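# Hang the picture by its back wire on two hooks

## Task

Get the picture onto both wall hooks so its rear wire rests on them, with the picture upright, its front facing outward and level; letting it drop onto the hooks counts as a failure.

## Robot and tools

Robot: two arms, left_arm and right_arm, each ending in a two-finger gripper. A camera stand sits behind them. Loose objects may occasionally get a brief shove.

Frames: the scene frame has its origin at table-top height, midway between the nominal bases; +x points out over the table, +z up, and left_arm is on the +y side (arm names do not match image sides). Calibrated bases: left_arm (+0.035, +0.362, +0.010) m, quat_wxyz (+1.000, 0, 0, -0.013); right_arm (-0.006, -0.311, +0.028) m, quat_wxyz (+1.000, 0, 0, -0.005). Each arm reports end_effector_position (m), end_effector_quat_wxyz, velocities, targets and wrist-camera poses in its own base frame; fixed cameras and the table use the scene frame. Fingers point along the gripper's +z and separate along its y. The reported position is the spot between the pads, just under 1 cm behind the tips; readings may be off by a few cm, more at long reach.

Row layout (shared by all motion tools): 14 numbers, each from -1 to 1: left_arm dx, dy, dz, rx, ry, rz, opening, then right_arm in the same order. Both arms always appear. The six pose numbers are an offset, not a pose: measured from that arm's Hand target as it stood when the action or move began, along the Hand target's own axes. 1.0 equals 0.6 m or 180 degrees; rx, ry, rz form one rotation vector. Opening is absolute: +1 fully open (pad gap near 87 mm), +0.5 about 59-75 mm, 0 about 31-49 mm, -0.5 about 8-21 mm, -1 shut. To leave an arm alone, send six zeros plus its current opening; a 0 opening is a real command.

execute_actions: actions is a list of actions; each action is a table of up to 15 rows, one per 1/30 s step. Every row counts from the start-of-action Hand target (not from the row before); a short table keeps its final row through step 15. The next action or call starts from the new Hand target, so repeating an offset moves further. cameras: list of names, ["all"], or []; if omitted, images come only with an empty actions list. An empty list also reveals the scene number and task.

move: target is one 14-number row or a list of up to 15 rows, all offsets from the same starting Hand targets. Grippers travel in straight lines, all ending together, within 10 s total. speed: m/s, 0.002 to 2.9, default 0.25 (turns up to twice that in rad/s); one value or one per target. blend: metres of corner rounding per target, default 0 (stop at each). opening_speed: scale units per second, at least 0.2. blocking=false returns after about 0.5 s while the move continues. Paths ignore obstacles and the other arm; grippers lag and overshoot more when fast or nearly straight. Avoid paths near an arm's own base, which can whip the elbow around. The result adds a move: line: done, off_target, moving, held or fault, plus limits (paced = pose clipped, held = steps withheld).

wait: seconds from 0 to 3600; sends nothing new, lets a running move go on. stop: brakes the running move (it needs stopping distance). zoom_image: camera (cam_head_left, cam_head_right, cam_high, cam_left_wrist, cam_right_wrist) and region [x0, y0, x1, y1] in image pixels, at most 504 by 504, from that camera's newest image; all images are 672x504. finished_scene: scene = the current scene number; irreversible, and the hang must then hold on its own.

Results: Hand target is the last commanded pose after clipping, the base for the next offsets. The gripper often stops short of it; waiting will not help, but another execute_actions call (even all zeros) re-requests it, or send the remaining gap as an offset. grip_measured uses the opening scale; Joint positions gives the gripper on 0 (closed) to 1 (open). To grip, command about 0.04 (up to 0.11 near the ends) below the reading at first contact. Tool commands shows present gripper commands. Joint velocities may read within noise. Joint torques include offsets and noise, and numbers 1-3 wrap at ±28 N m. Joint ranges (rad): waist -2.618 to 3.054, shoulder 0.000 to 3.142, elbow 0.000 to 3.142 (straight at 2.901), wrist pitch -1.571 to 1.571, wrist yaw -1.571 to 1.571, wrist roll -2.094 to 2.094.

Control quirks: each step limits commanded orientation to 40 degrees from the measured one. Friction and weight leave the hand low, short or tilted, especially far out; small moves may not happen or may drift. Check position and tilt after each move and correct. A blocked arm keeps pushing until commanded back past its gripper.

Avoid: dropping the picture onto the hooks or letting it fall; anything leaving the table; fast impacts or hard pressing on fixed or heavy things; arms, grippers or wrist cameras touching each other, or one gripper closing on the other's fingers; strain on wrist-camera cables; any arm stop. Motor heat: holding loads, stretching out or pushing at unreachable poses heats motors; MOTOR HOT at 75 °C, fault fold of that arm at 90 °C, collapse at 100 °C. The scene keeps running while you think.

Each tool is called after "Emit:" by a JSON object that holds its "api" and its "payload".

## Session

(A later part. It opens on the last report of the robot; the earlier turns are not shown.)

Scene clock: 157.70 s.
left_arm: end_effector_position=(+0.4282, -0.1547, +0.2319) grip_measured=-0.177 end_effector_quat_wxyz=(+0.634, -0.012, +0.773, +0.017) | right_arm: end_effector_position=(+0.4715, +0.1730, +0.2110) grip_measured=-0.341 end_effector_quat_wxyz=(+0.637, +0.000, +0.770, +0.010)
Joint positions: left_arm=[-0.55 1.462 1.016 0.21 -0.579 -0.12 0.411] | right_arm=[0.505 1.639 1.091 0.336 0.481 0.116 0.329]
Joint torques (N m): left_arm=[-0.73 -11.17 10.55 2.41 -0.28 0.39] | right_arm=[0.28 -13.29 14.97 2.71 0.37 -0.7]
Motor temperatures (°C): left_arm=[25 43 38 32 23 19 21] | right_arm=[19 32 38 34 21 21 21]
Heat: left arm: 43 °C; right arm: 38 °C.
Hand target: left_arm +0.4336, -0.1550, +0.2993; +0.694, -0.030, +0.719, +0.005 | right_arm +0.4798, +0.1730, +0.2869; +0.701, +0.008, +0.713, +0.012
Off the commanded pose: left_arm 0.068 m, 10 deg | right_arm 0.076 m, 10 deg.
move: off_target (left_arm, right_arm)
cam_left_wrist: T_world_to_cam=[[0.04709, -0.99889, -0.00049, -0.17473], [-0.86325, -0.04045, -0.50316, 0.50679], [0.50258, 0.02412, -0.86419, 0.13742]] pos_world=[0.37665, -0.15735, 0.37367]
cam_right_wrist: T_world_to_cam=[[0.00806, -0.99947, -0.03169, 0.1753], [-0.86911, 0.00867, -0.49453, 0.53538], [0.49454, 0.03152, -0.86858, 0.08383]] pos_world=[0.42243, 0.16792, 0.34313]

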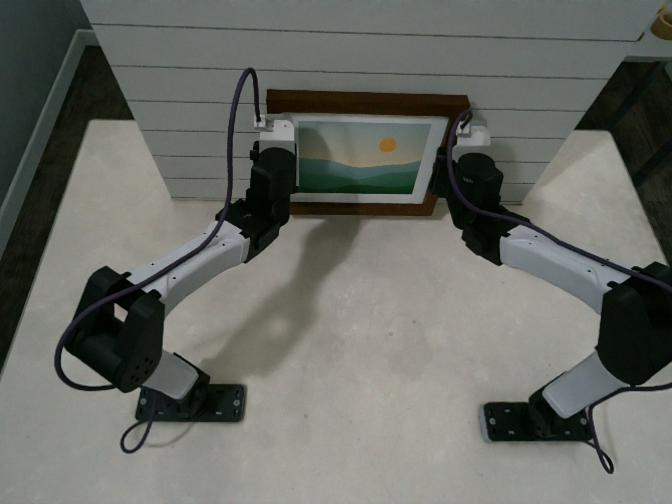

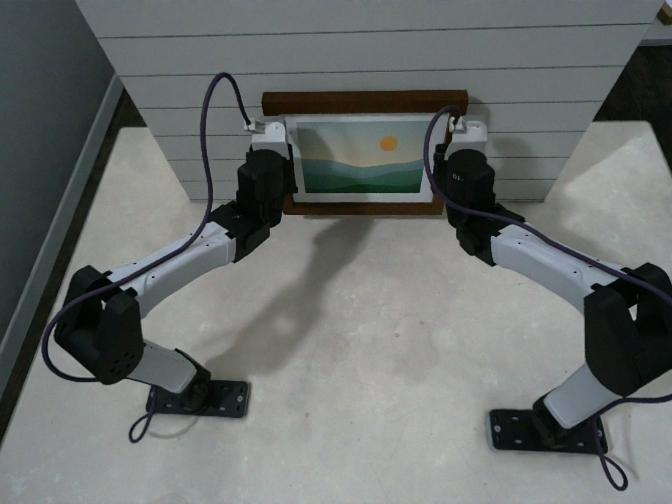

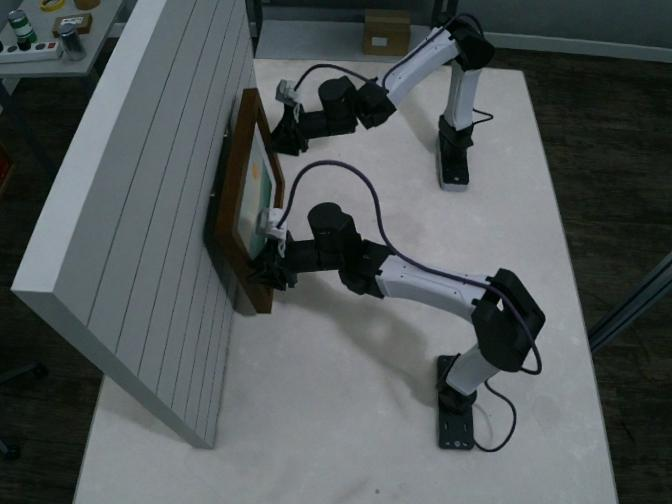

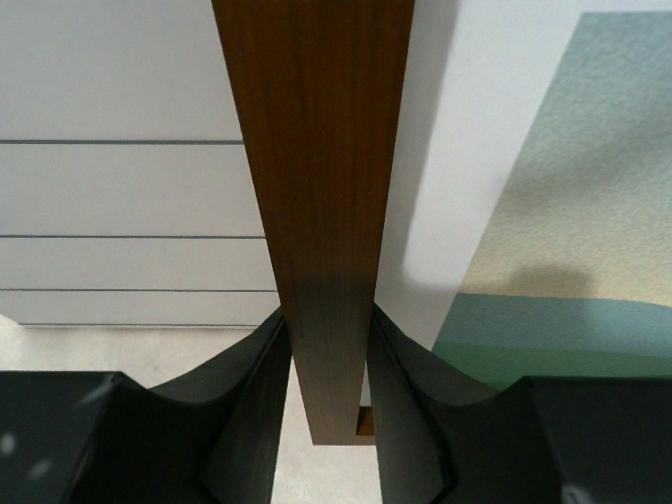

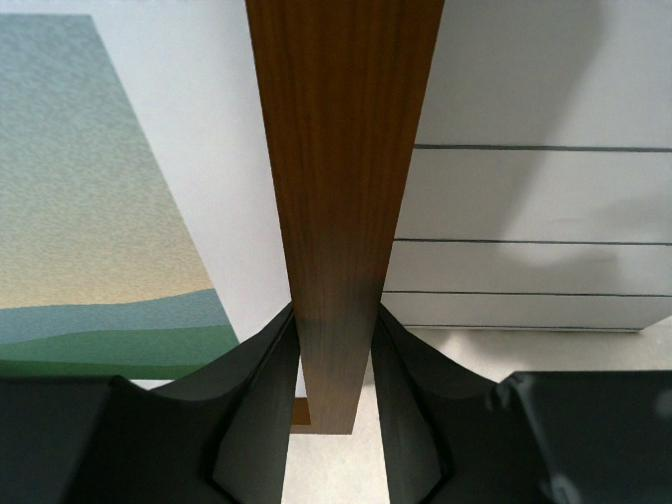

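Emit:
{"api": "move", "payload": {"target": [-0.191,-0.0062,-0.0152,0,-0.035,0,-0.4,-0.1914,0.0055,-0.0116,0,-0.035,0,-0.5], "speed": 0.1, "cameras": ["all"]}}

Scene clock: 183.20 s.
left_arm: end_effector_position=(+0.4309, -0.1513, +0.3565) grip_measured=-0.177 end_effector_quat_wxyz=(+0.683, -0.016, +0.730, +0.026) | right_arm: end_effector_position=(+0.4782, +0.1762, +0.3330) grip_measured=-0.338 end_effector_quat_wxyz=(+0.685, +0.000, +0.728, +0.010)
Joint positions: left_arm=[-0.56 1.429 1.351 -0.002 -0.619 -0.03 0.411] | right_arm=[0.515 1.591 1.402 0.121 0.5 0.049 0.331]
Joint torques (N m): left_arm=[-1.33 -8.36 10.63 2.46 -0.07 0.31] | right_arm=[0.58 -11.34 15.21 2.72 0.28 -0.67]
Motor temperatures (°C): left_arm=[25 49 42 34 23 19 21] | right_arm=[19 39 43 35 21 22 21]
Heat: left arm: 49 °C; right arm: 43 °C.
Hand target: left_arm +0.4287, -0.1549, +0.4141; +0.732, -0.030, +0.680, +0.007 | right_arm +0.4749, +0.1730, +0.4018; +0.739, +0.009, +0.674, +0.012
Off the commanded pose: left_arm 0.058 m, 8 deg | right_arm 0.069 m, 9 deg.
move: off_target (left_arm, right_arm)
cam_left_wrist: T_world_to_cam=[[0.06424, -0.99792, -0.00565, -0.17683], [-0.7893, -0.04735, -0.61218, 0.5779], [0.61063, 0.04379, -0.7907, 0.17391]] pos_world=[0.36131, -0.15671, 0.49029]
cam_right_wrist: T_world_to_cam=[[0.01181, -0.99942, -0.03208, 0.18073], [-0.79901, 0.00986, -0.60124, 0.60323], [0.6012, 0.03273, -0.79842, 0.11177]] pos_world=[0.41266, 0.17102, 0.45773]

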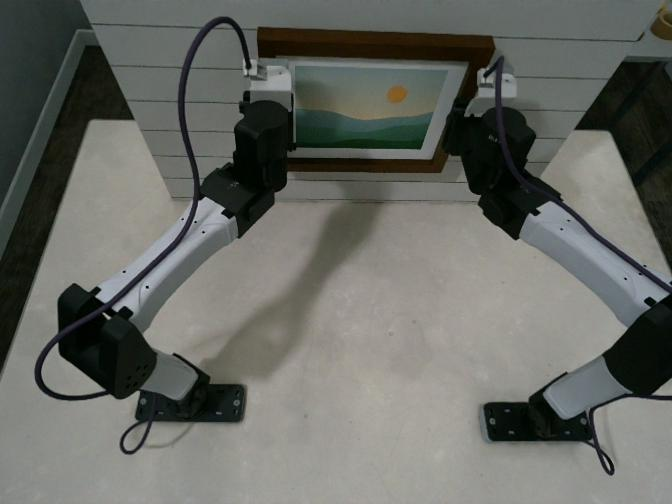

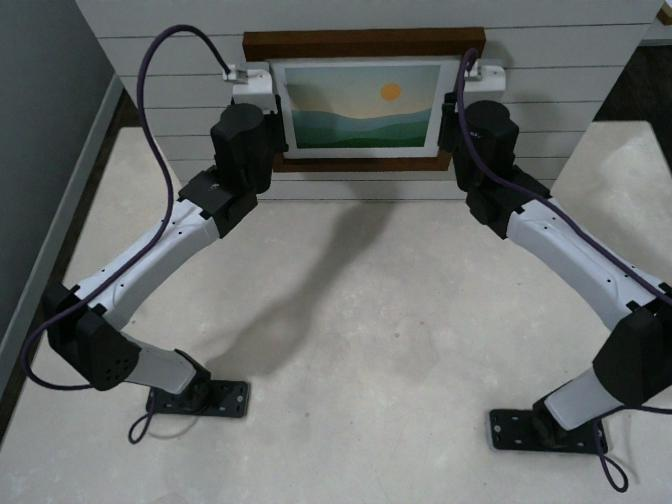

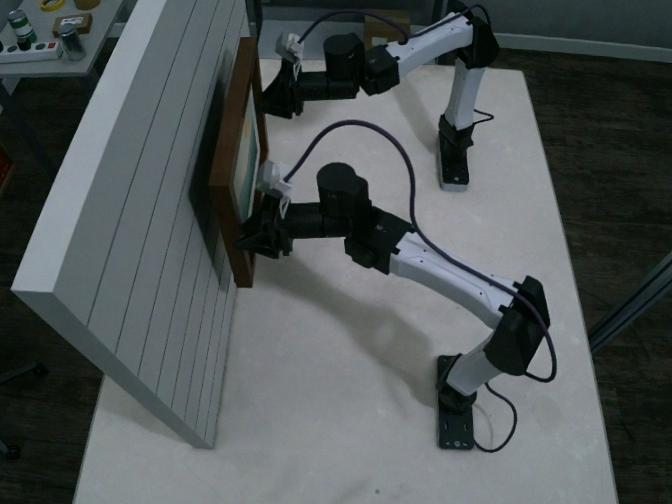

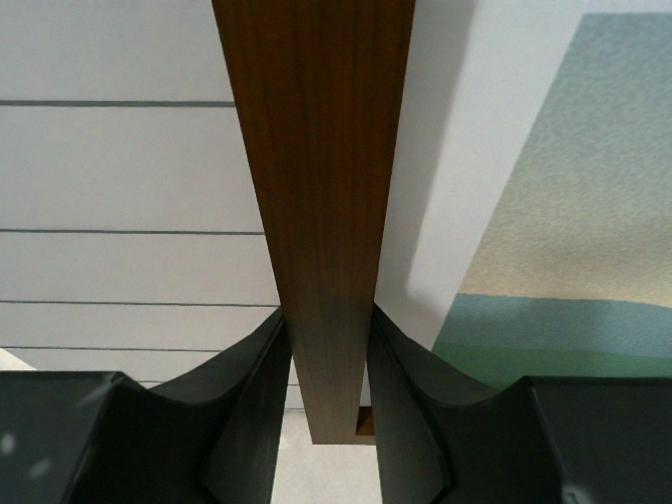

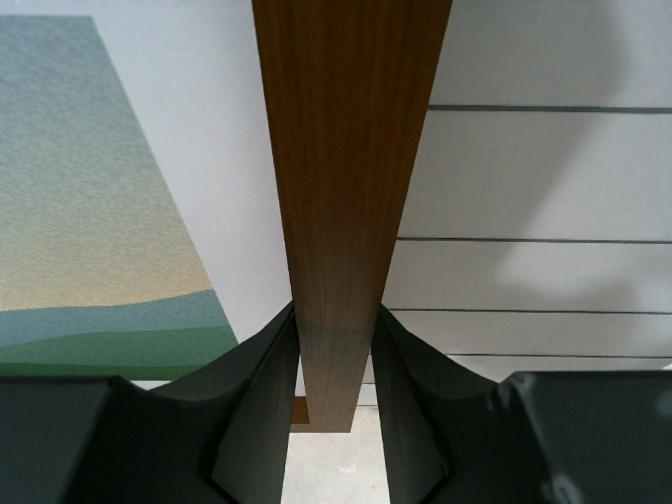

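Emit:
{"api": "move", "payload": {"target": [-0.0102,-0.0142,0.082,0,0,0,-0.4,-0.0105,-0.0108,0.0728,0,0,0,-0.5], "speed": 0.06, "cameras": ["all"]}}

Emit:
{"api": "zoom_image", "payload": {"camera": "cam_high", "region": [170, 20, 290, 140]}}

Emit:
{"api": "zoom_image", "payload": {"camera": "cam_high", "region": [170, 140, 290, 290]}}

Scene clock: 199.63 s.
left_arm: end_effector_position=(+0.4704, -0.1615, +0.3751) grip_measured=-0.177 end_effector_quat_wxyz=(+0.688, -0.015, +0.726, +0.017) | right_arm: end_effector_position=(+0.5105, +0.1643, +0.3554) grip_measured=-0.339 end_effector_quat_wxyz=(+0.691, +0.005, +0.723, +0.003)
Joint positions: left_arm=[-0.518 1.579 1.551 -0.037 -0.562 -0.03 0.411] | right_arm=[0.453 1.688 1.579 0.059 0.454 0.033 0.33]
Joint torques (N m): left_arm=[0.21 -7.39 10.78 2.55 -0.01 0.27] | right_arm=[-0.32 -8.58 15.95 2.91 -0.01 -0.49]
Heat: left arm: 48 °C; right arm: 46 °C.
Hand target: left_arm +0.4777, -0.1605, +0.4240; +0.732, -0.030, +0.680, +0.007 | right_arm +0.5179, +0.1663, +0.4120; +0.739, +0.009, +0.674, +0.012
Off the commanded pose: left_arm 0.050 m, 8 deg | right_arm 0.057 m, 8 deg.
move: off_target (left_arm, right_arm)
cam_left_wrist: T_world_to_cam=[[0.05026, -0.99872, 0.00636, -0.18743], [-0.78241, -0.04333, -0.62126, 0.62076], [0.62074, 0.02625, -0.78358, 0.1547]] pos_world=[0.39908, -0.16435, 0.50806]
cam_right_wrist: T_world_to_cam=[[-0.00383, -0.99962, -0.02744, 0.17555], [-0.78941, 0.01986, -0.61354, 0.64051], [0.61385, 0.01931, -0.78919, 0.10311]] pos_world=[0.443, 0.16077, 0.47917]

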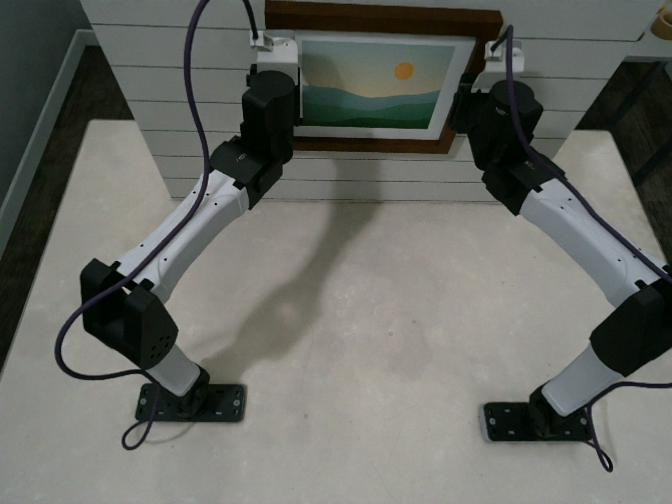

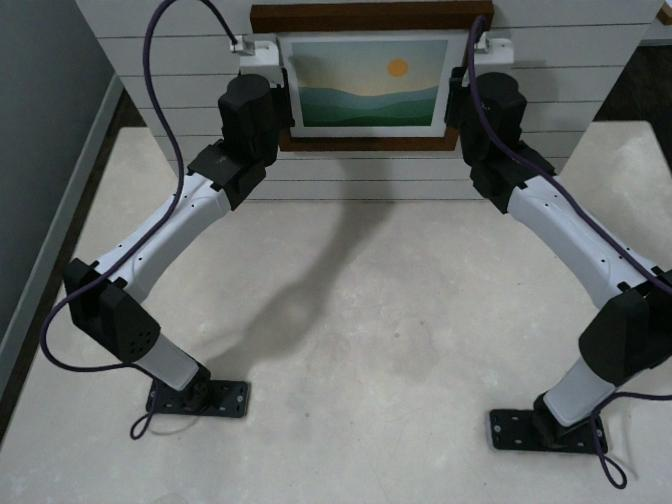

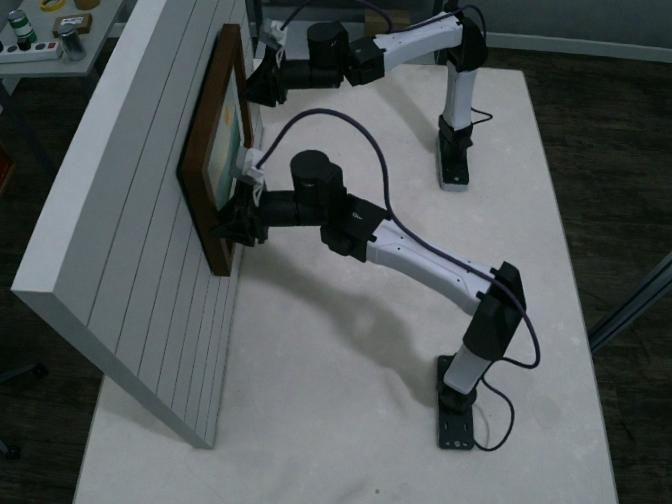

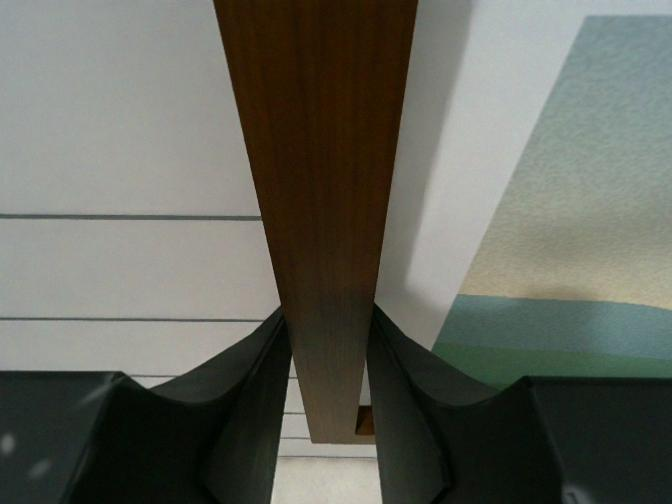

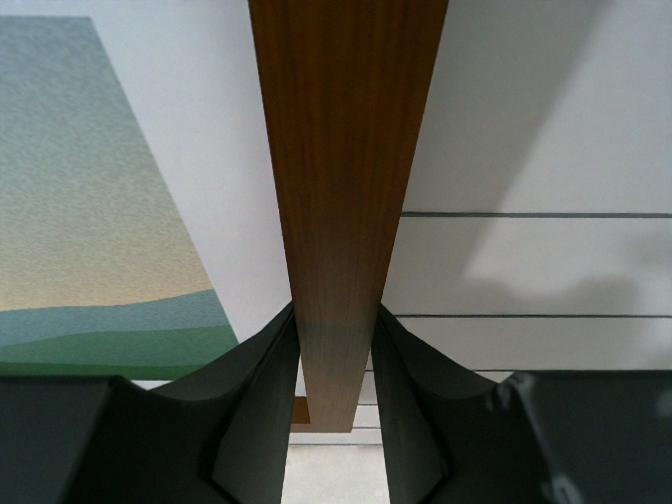

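Scaled by 4.200 from the camera's image (finer frame: 960x720).

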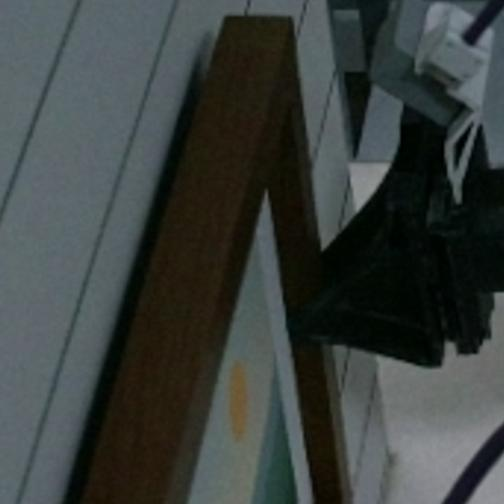

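Scaled by 3.360 from the camera's image (finer frame: 960x720).

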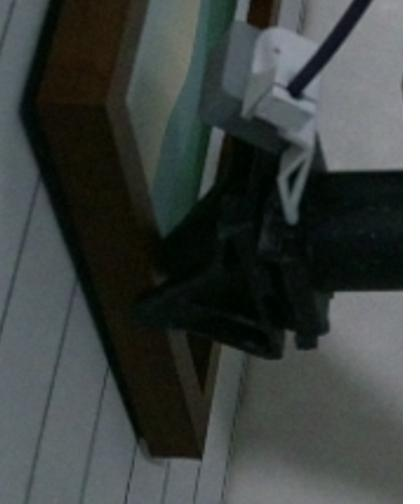

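Emit:
{"api": "move", "payload": {"target": [[0.0015,-0.0005,0.0198,0,0,0,-0.4,0.0018,0.0001,0.02,0,0,0,-0.5],[0.0513,0.0012,0.0162,0,0,0,-0.4,0.0517,-0.0013,0.0153,0,0,0,-0.5]], "speed": 0.05, "cameras": ["cam_high","cam_left_wrist"]}}

Emit:
{"api": "zoom_image", "payload": {"camera": "cam_high", "region": [170, 20, 290, 140]}}

Emit:
{"api": "zoom_image", "payload": {"camera": "cam_high", "region": [170, 140, 290, 290]}}

Scene clock: 210.70 s.
left_arm: end_effector_position=(+0.4774, -0.1592, +0.3737) grip_measured=-0.176 end_effector_quat_wxyz=(+0.697, -0.013, +0.717, +0.020) | right_arm: end_effector_position=(+0.5169, +0.1630, +0.3543) grip_measured=-0.337 end_effector_quat_wxyz=(+0.692, +0.005, +0.722, -0.003)
Joint positions: left_arm=[-0.505 1.588 1.528 0.026 -0.551 -0.007 0.412] | right_arm=[0.447 1.71 1.596 0.068 0.458 0.023 0.332]
Joint torques (N m): left_arm=[0.69 -5.98 6.09 2.97 0.08 0.02] | right_arm=[-1.13 -7.36 7.95 3.85 -0.18 -0.35]
Motor temperatures (°C): left_arm=[25 46 43 37 23 19 21] | right_arm=[19 35 48 38 21 22 21]
Heat: left arm: 46 °C; right arm: 48 °C.
Hand target: left_arm +0.4896, -0.1603, +0.3942; +0.732, -0.030, +0.680, +0.006 | right_arm +0.5299, +0.1664, +0.3819; +0.739, +0.009, +0.674, +0.012
Off the commanded pose: left_arm 0.024 m, 6 deg | right_arm 0.031 m, 8 deg.
move: off_target (left_arm, right_arm)
cam_left_wrist: T_world_to_cam=[[0.05077, -0.99871, 0.00032, -0.18348], [-0.76641, -0.03917, -0.64116, 0.62599], [0.64034, 0.03231, -0.76741, 0.13478]] pos_world=[0.40278, -0.16308, 0.50484]

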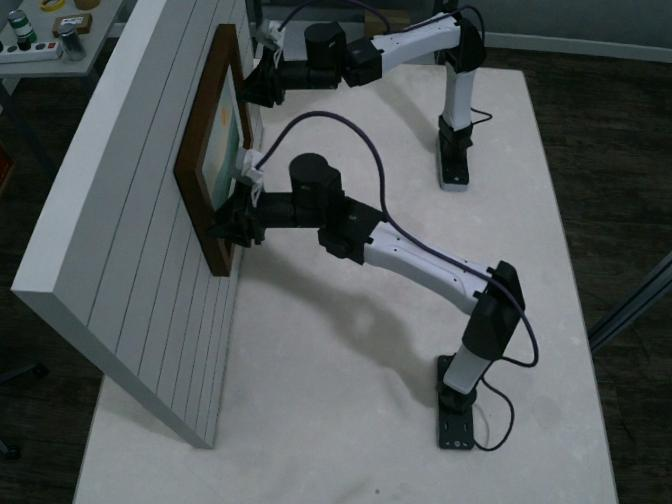

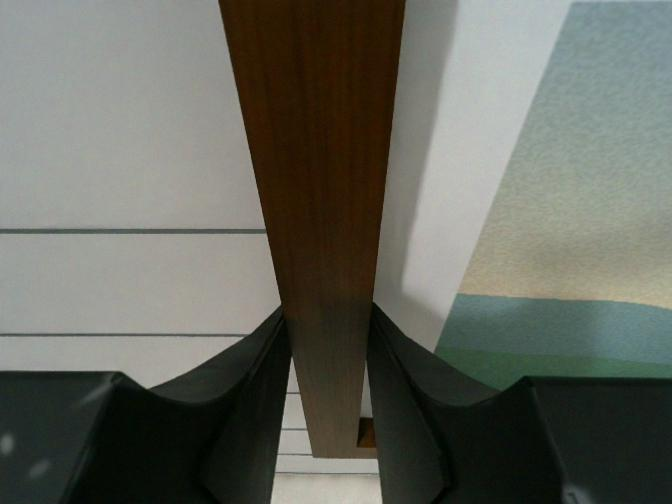

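Scaled by 4.200 from the camera's image (finer frame: 960x720).

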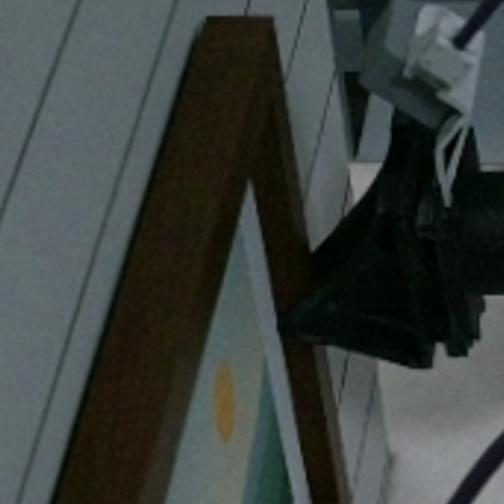

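Scaled by 3.360 from the camera's image (finer frame: 960x720).

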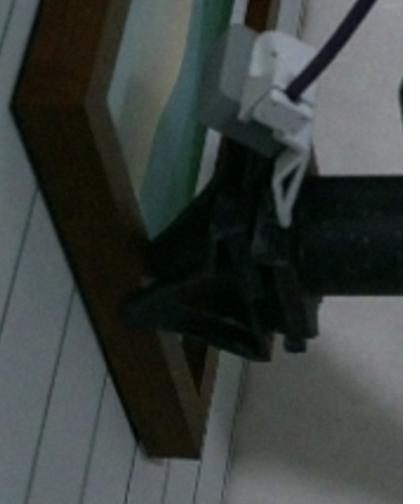

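Emit:
{"api": "move", "payload": {"target": [0.038,0.001,0.001,0,0,0,-0.4,0.0378,-0.0009,-0.001,0,0,0,-0.5], "speed": 0.05}}

Scene clock: 217.37 s.
left_arm: end_effector_position=(+0.4772, -0.1592, +0.3727) grip_measured=-0.177 end_effector_quat_wxyz=(+0.717, -0.014, +0.697, +0.016) | right_arm: end_effector_position=(+0.5169, +0.1625, +0.3533) grip_measured=-0.337 end_effector_quat_wxyz=(+0.712, +0.003, +0.702, -0.001)
Joint positions: left_arm=[-0.506 1.569 1.445 0.157 -0.548 0.02 0.412] | right_arm=[0.447 1.693 1.517 0.191 0.454 -0.004 0.332]
Joint torques (N m): left_arm=[1.1 -4.05 5.53 2.61 0.12 -0.2] | right_arm=[-1.4 -5.12 7.36 3.49 -0.21 -0.1]
Heat: left arm: 44 °C; right arm: 46 °C.
Hand target: left_arm +0.4918, -0.1605, +0.3715; +0.732, -0.030, +0.680, +0.006 | right_arm +0.5314, +0.1666, +0.3593; +0.739, +0.009, +0.674, +0.012
Off the commanded pose: left_arm 0.015 m, 3 deg | right_arm 0.016 m, 5 deg.
move: off_target (left_arm, right_arm)

Emit:
{"api": "wait", "payload": {"seconds": 0.1, "cameras": ["all"]}}

Emit:
{"api": "zoom_image", "payload": {"camera": "cam_high", "region": [170, 10, 290, 290]}}

Scene clock: 221.97 s.
left_arm: end_effector_position=(+0.4772, -0.1592, +0.3727) grip_measured=-0.177 end_effector_quat_wxyz=(+0.717, -0.014, +0.697, +0.016) | right_arm: end_effector_position=(+0.5169, +0.1625, +0.3534) grip_measured=-0.337 end_effector_quat_wxyz=(+0.712, +0.003, +0.702, -0.001)
Joint positions: left_arm=[-0.506 1.569 1.445 0.157 -0.548 0.02 0.412] | right_arm=[0.447 1.693 1.517 0.192 0.454 -0.004 0.332]
Joint torques (N m): left_arm=[1.1 -4.03 5.52 2.6 0.12 -0.2] | right_arm=[-1.42 -5.14 7.35 3.49 -0.21 -0.11]
Heat: left arm: 43 °C; right arm: 45 °C.
Hand target: left_arm +0.4918, -0.1605, +0.3715; +0.732, -0.030, +0.680, +0.006 | right_arm +0.5314, +0.1666, +0.3594; +0.739, +0.009, +0.674, +0.012
Tool commands: left_gripper/opening=-0.4 right_gripper/opening=-0.5
Off the commanded pose: left_arm 0.015 m, 3 deg | right_arm 0.016 m, 5 deg.
wait: 0.10 s; at rest from the start
cam_left_wrist: T_world_to_cam=[[0.04672, -0.99887, 0.00853, -0.1847], [-0.72886, -0.03993, -0.6835, 0.62294], [0.68307, 0.02572, -0.7299, 0.09866]] pos_world=[0.39527, -0.16216, 0.49937]
cam_right_wrist: T_world_to_cam=[[-0.00723, -0.9998, -0.01882, 0.17239], [-0.75207, 0.01784, -0.65884, 0.64134], [0.65904, 0.0094, -0.75204, 0.06281]] pos_world=[0.44218, 0.16033, 0.47303]

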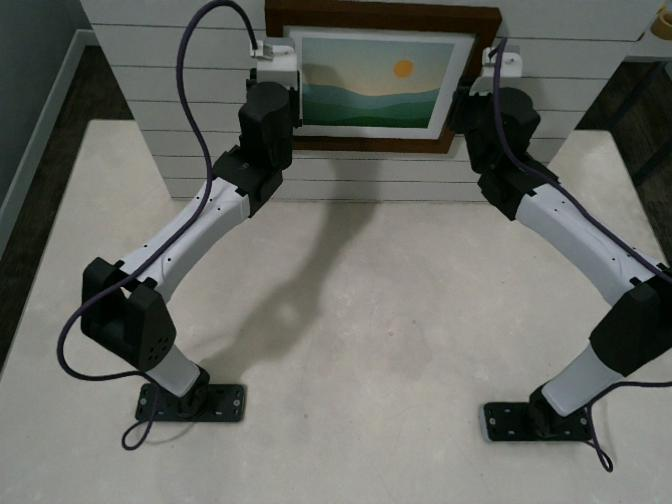

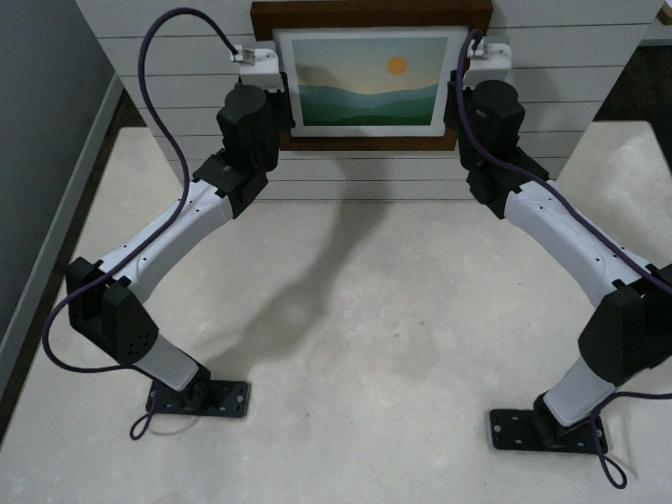

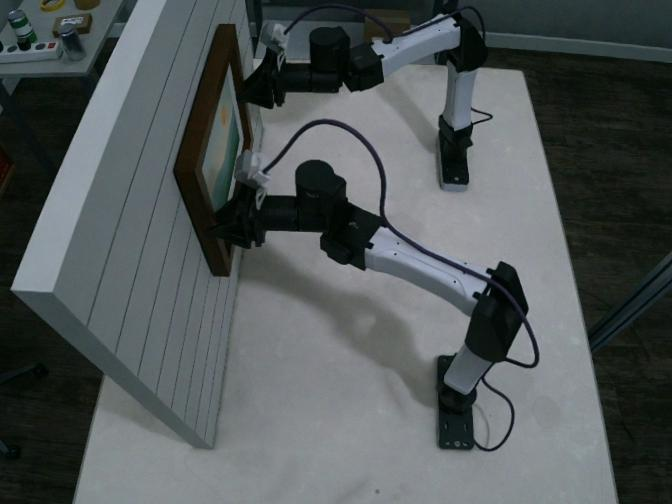

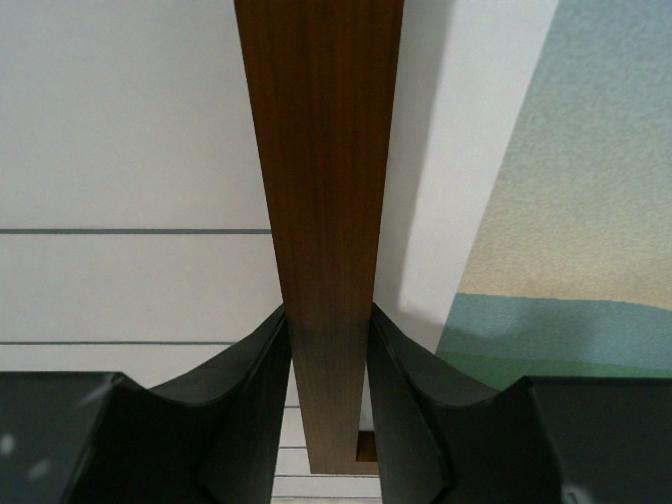

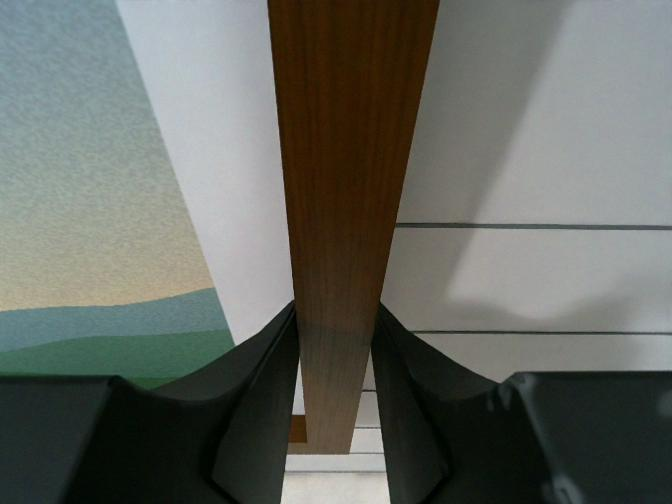

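Scaled by 1.800 from the camera's image (finer frame: 960x720).

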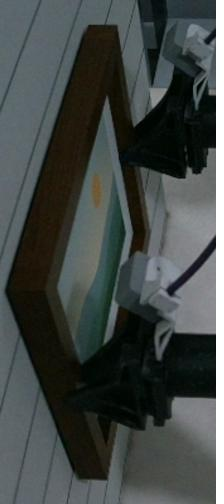

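Emit:
{"api": "move", "payload": {"target": [[0,0,-0.025,0,0,0,-0.4,-0.0022,0,-0.024,0,0,0,-0.5],[0.0645,0.003,-0.0297,0,0,0,-0.4,0.0642,-0.0018,-0.03,0,0,0,-0.5]], "speed": 0.05, "cameras": ["cam_high","cam_head_left","cam_left_wrist"]}}

Emit:
{"api": "zoom_image", "payload": {"camera": "cam_high", "region": [170, 10, 290, 290]}}

Scene clock: 238.03 s.
left_arm: end_effector_position=(+0.4726, -0.1607, +0.3015) grip_measured=-0.178 end_effector_quat_wxyz=(+0.698, -0.017, +0.716, +0.012) | right_arm: end_effector_position=(+0.5122, +0.1627, +0.2856) grip_measured=-0.338 end_effector_quat_wxyz=(+0.697, +0.000, +0.717, -0.001)
Joint positions: left_arm=[-0.512 1.562 1.213 0.318 -0.554 -0.023 0.411] | right_arm=[0.449 1.693 1.29 0.373 0.45 0.013 0.331]
Joint torques (N m): left_arm=[-0.21 -7.72 7.28 2.62 -0.06 0.2] | right_arm=[0.02 -8.91 9.07 3.38 0.02 -0.27]
Motor temperatures (°C): left_arm=[25 41 40 39 23 19 22] | right_arm=[19 32 43 42 21 21 21]
Heat: left arm: 41 °C; right arm: 43 °C.
Hand target: left_arm +0.4769, -0.1608, +0.3313; +0.732, -0.030, +0.680, +0.007 | right_arm +0.5170, +0.1666, +0.3190; +0.739, +0.009, +0.674, +0.012
Off the commanded pose: left_arm 0.030 m, 6 deg | right_arm 0.034 m, 7 deg.
move: off_target (left_arm, right_arm)
cam_left_wrist: T_world_to_cam=[[0.04695, -0.99875, 0.01721, -0.18802], [-0.76499, -0.04703, -0.64232, 0.57441], [0.64232, 0.01699, -0.76625, 0.07873]] pos_world=[0.39768, -0.16211, 0.43252]
Images, in order (width x height): cam_head_left 672x504, cam_high 672x504, cam_left_wrist 672x504.

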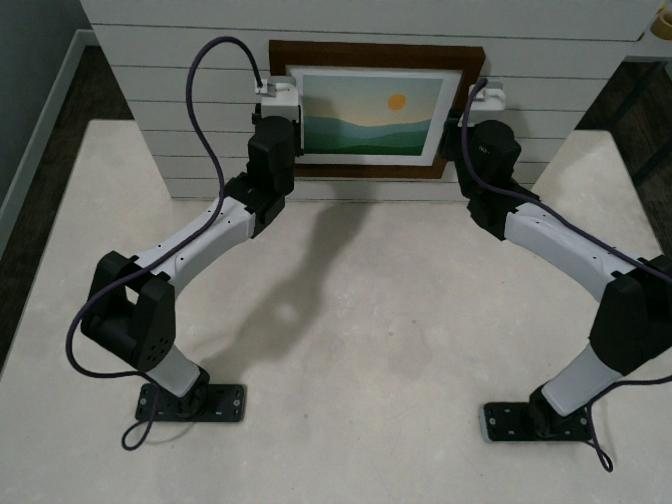

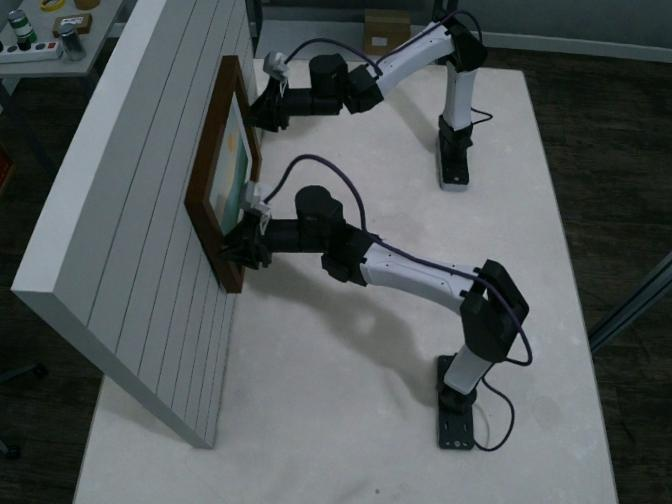

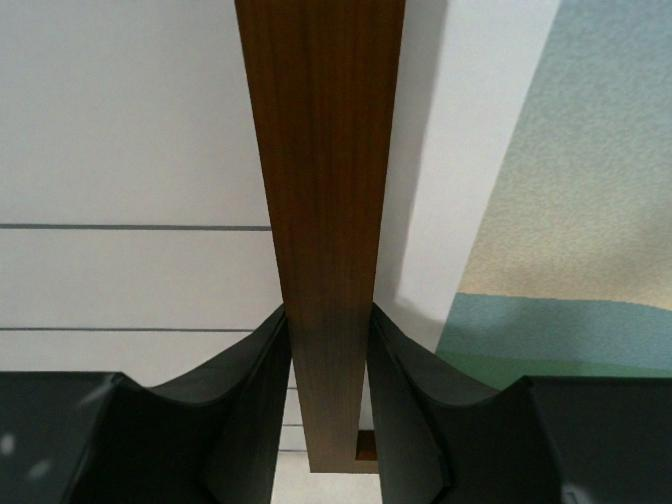

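Scaled by 1.800 from the camera's image (finer frame: 960x720).

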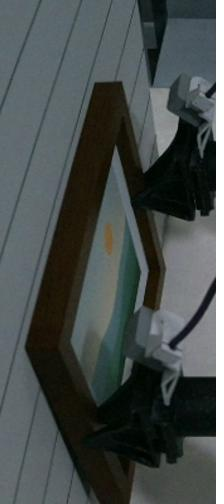

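Emit:
{"api": "move", "payload": {"target": [0.0495,0.002,0.0023,0,0,0,-0.4,0.0495,-0.0013,0.0009,0,0,0,-0.5], "speed": 0.05, "cameras": ["cam_high","cam_head_left","cam_left_wrist"]}}

Emit:
{"api": "zoom_image", "payload": {"camera": "cam_high", "region": [170, 10, 290, 290]}}

Scene clock: 246.87 s.
left_arm: end_effector_position=(+0.4737, -0.1612, +0.2765) grip_measured=-0.178 end_effector_quat_wxyz=(+0.700, -0.018, +0.713, +0.012) | right_arm: end_effector_position=(+0.5142, +0.1638, +0.2603) grip_measured=-0.338 end_effector_quat_wxyz=(+0.700, +0.001, +0.714, +0.001)
Joint positions: left_arm=[-0.512 1.582 1.124 0.436 -0.554 -0.02 0.411] | right_arm=[0.449 1.722 1.211 0.49 0.45 0.013 0.331]
Joint torques (N m): left_arm=[0.24 -7.09 7.2 2.61 -0.01 0.16] | right_arm=[-0.34 -8.47 8.95 3.34 -0.02 -0.27]
Heat: left arm: 41 °C; right arm: 43 °C.
Hand target: left_arm +0.4804, -0.1604, +0.3018; +0.732, -0.030, +0.680, +0.007 | right_arm +0.5203, +0.1666, +0.2898; +0.739, +0.009, +0.674, +0.012
Off the commanded pose: left_arm 0.026 m, 5 deg | right_arm 0.030 m, 7 deg.
move: off_target (left_arm, right_arm)
cam_left_wrist: T_world_to_cam=[[0.04677, -0.99871, 0.01965, -0.18879], [-0.75971, -0.04834, -0.64846, 0.55811], [0.64857, 0.0154, -0.761, 0.05425]] pos_world=[0.39765, -0.16241, 0.40691]
Images, in order (width x height): cam_head_left 672x504, cam_high 672x504, cam_left_wrist 672x504.

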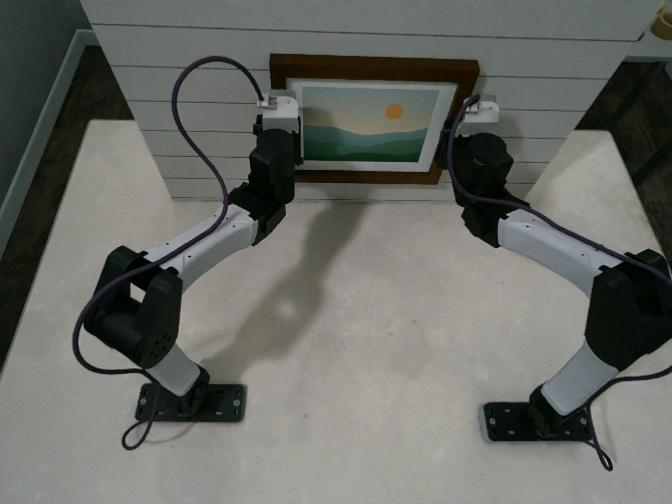

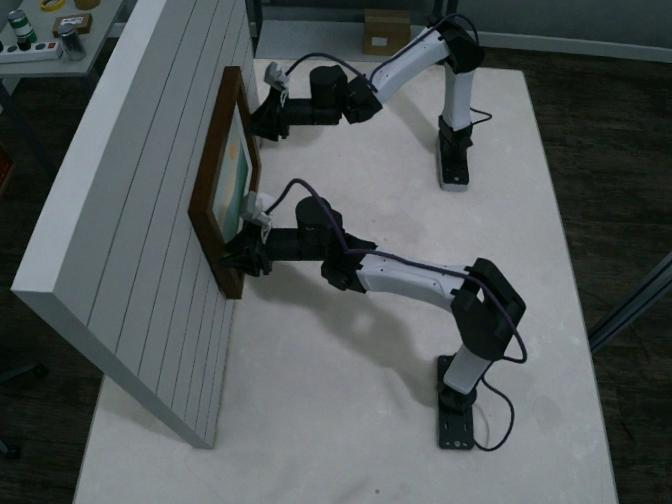

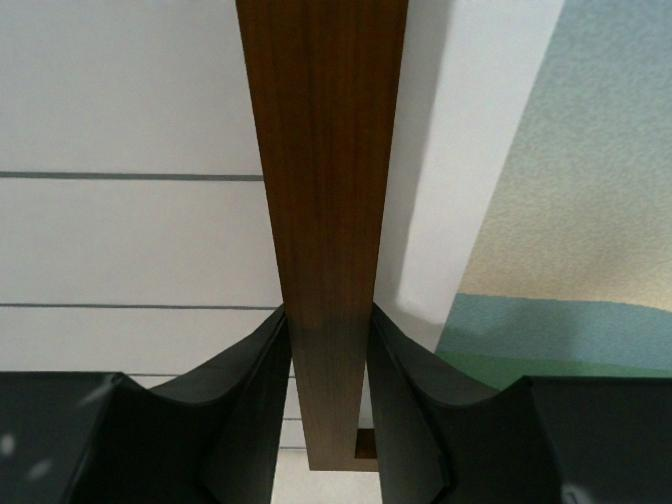

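Scaled by 1.800 from the camera's image (finer frame: 960x720).

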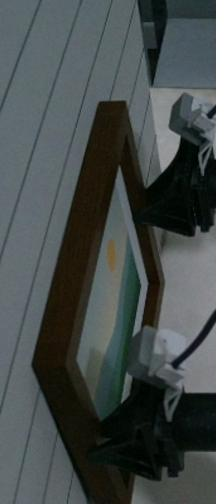

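Emit:
{"api": "move", "payload": {"target": [0.0495,0.002,0.0053,0,0,0,-0.4,0.0495,-0.0013,0.0039,0,0,0,-0.5], "speed": 0.05}}

Scene clock: 252.93 s.
left_arm: end_effector_position=(+0.4769, -0.1599, +0.2616) grip_measured=-0.178 end_effector_quat_wxyz=(+0.711, -0.021, +0.702, +0.012) | right_arm: end_effector_position=(+0.5170, +0.1627, +0.2463) grip_measured=-0.340 end_effector_quat_wxyz=(+0.712, +0.006, +0.702, -0.002)
Joint positions: left_arm=[-0.508 1.61 1.058 0.567 -0.555 -0.005 0.411] | right_arm=[0.449 1.755 1.156 0.614 0.46 -0.001 0.33]
Joint torques (N m): left_arm=[0.64 -5.38 6.84 2.49 0.1 0.04] | right_arm=[-0.88 -6.53 8.65 3.2 -0.2 -0.14]
Heat: left arm: 42 °C; right arm: 42 °C.
Hand target: left_arm +0.4858, -0.1600, +0.2725; +0.732, -0.030, +0.680, +0.007 | right_arm +0.5253, +0.1668, +0.2604; +0.739, +0.009, +0.674, +0.012
Off the commanded pose: left_arm 0.014 m, 4 deg | right_arm 0.017 m, 5 deg.
move: off_target (left_arm, right_arm)

Emit:
{"api": "move", "payload": {"target": [0.0188,0.001,-0.0165,0,0,0,-0.4,0.0187,-0.0006,-0.0168,0,0,0,-0.5], "speed": 0.05, "cameras": ["cam_high","cam_head_left","cam_head_right","cam_left_wrist"]}}

Emit:
{"api": "zoom_image", "payload": {"camera": "cam_high", "region": [170, 50, 290, 300]}}

Scene clock: 258.73 s.
left_arm: end_effector_position=(+0.4743, -0.1594, +0.2509) grip_measured=-0.178 end_effector_quat_wxyz=(+0.717, -0.022, +0.697, +0.009) | right_arm: end_effector_position=(+0.5146, +0.1627, +0.2358) grip_measured=-0.341 end_effector_quat_wxyz=(+0.718, +0.006, +0.696, +0.002)
Joint positions: left_arm=[-0.509 1.618 1.004 0.646 -0.553 -0.001 0.411] | right_arm=[0.45 1.766 1.103 0.699 0.455 -0.005 0.33]
Joint torques (N m): left_arm=[-0.28 -6.75 6.09 2.23 -0.02 0.02] | right_arm=[-0.02 -8.08 7.47 2.86 -0.06 -0.12]
Heat: left arm: 41 °C; right arm: 42 °C.
Hand target: left_arm +0.4767, -0.1603, +0.2605; +0.732, -0.030, +0.680, +0.006 | right_arm +0.5163, +0.1668, +0.2481; +0.739, +0.009, +0.674, +0.012
Off the commanded pose: left_arm 0.010 m, 3 deg | right_arm 0.013 m, 4 deg.
move: off_target (left_arm, right_arm)
cam_left_wrist: T_world_to_cam=[[0.04799, -0.9984, 0.02979, -0.18949], [-0.7284, -0.05539, -0.6829, 0.5347], [0.68346, 0.01107, -0.7299, 0.00923]] pos_world=[0.39227, -0.15968, 0.37753]
Images, in order (width x height): cam_head_left 672x504, cam_head_right 672x504, cam_high 672x504, cam_left_wrist 672x504.

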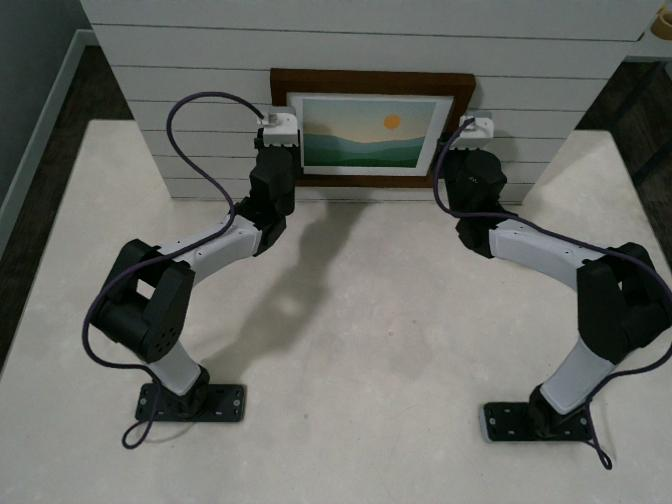

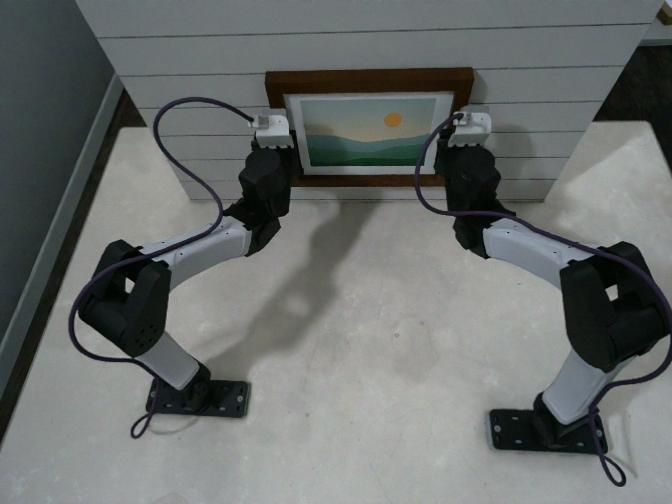

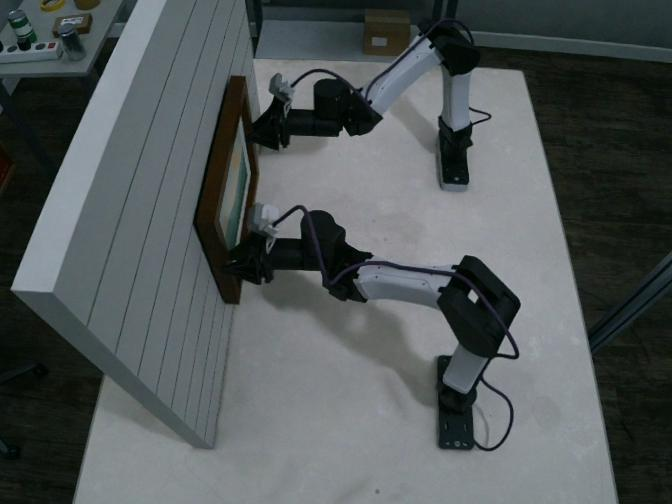

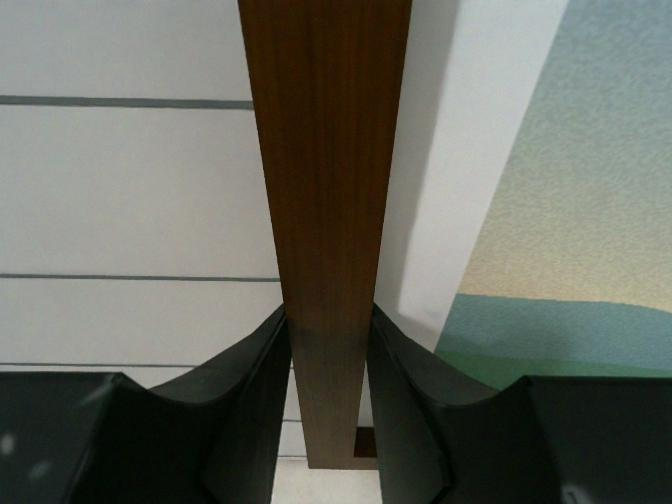

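Scaled by 2.016 from the camera's image (finer frame: 960x720).

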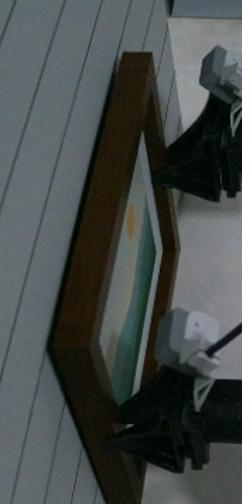

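Emit:
{"api": "move", "payload": {"target": [0.0333,0.0015,0.0025,0,0,0,-0.4,0.0333,-0.001,0.003,0,0,0,-0.5], "speed": 0.05}}

Scene clock: 263.77 s.
left_arm: end_effector_position=(+0.4760, -0.1594, +0.2503) grip_measured=-0.178 end_effector_quat_wxyz=(+0.734, -0.023, +0.679, +0.008) | right_arm: end_effector_position=(+0.5165, +0.1632, +0.2353) grip_measured=-0.343 end_effector_quat_wxyz=(+0.735, +0.009, +0.678, +0.005)
Joint positions: left_arm=[-0.509 1.64 0.97 0.759 -0.553 0.024 0.411] | right_arm=[0.45 1.79 1.076 0.803 0.455 -0.019 0.328]
Joint torques (N m): left_arm=[0.12 -5.19 5.38 1.92 0.04 -0.2] | right_arm=[-0.42 -6.05 7.15 2.5 -0.11 0.01]
Heat: left arm: 41 °C; right arm: 42 °C.
Hand target: left_arm +0.4796, -0.1599, +0.2407; +0.732, -0.030, +0.680, +0.006 | right_arm +0.5199, +0.1667, +0.2286; +0.739, +0.009, +0.674, +0.012
Off the commanded pose: left_arm 0.010 m, 1 deg | right_arm 0.009 m, 1 deg.
move: done


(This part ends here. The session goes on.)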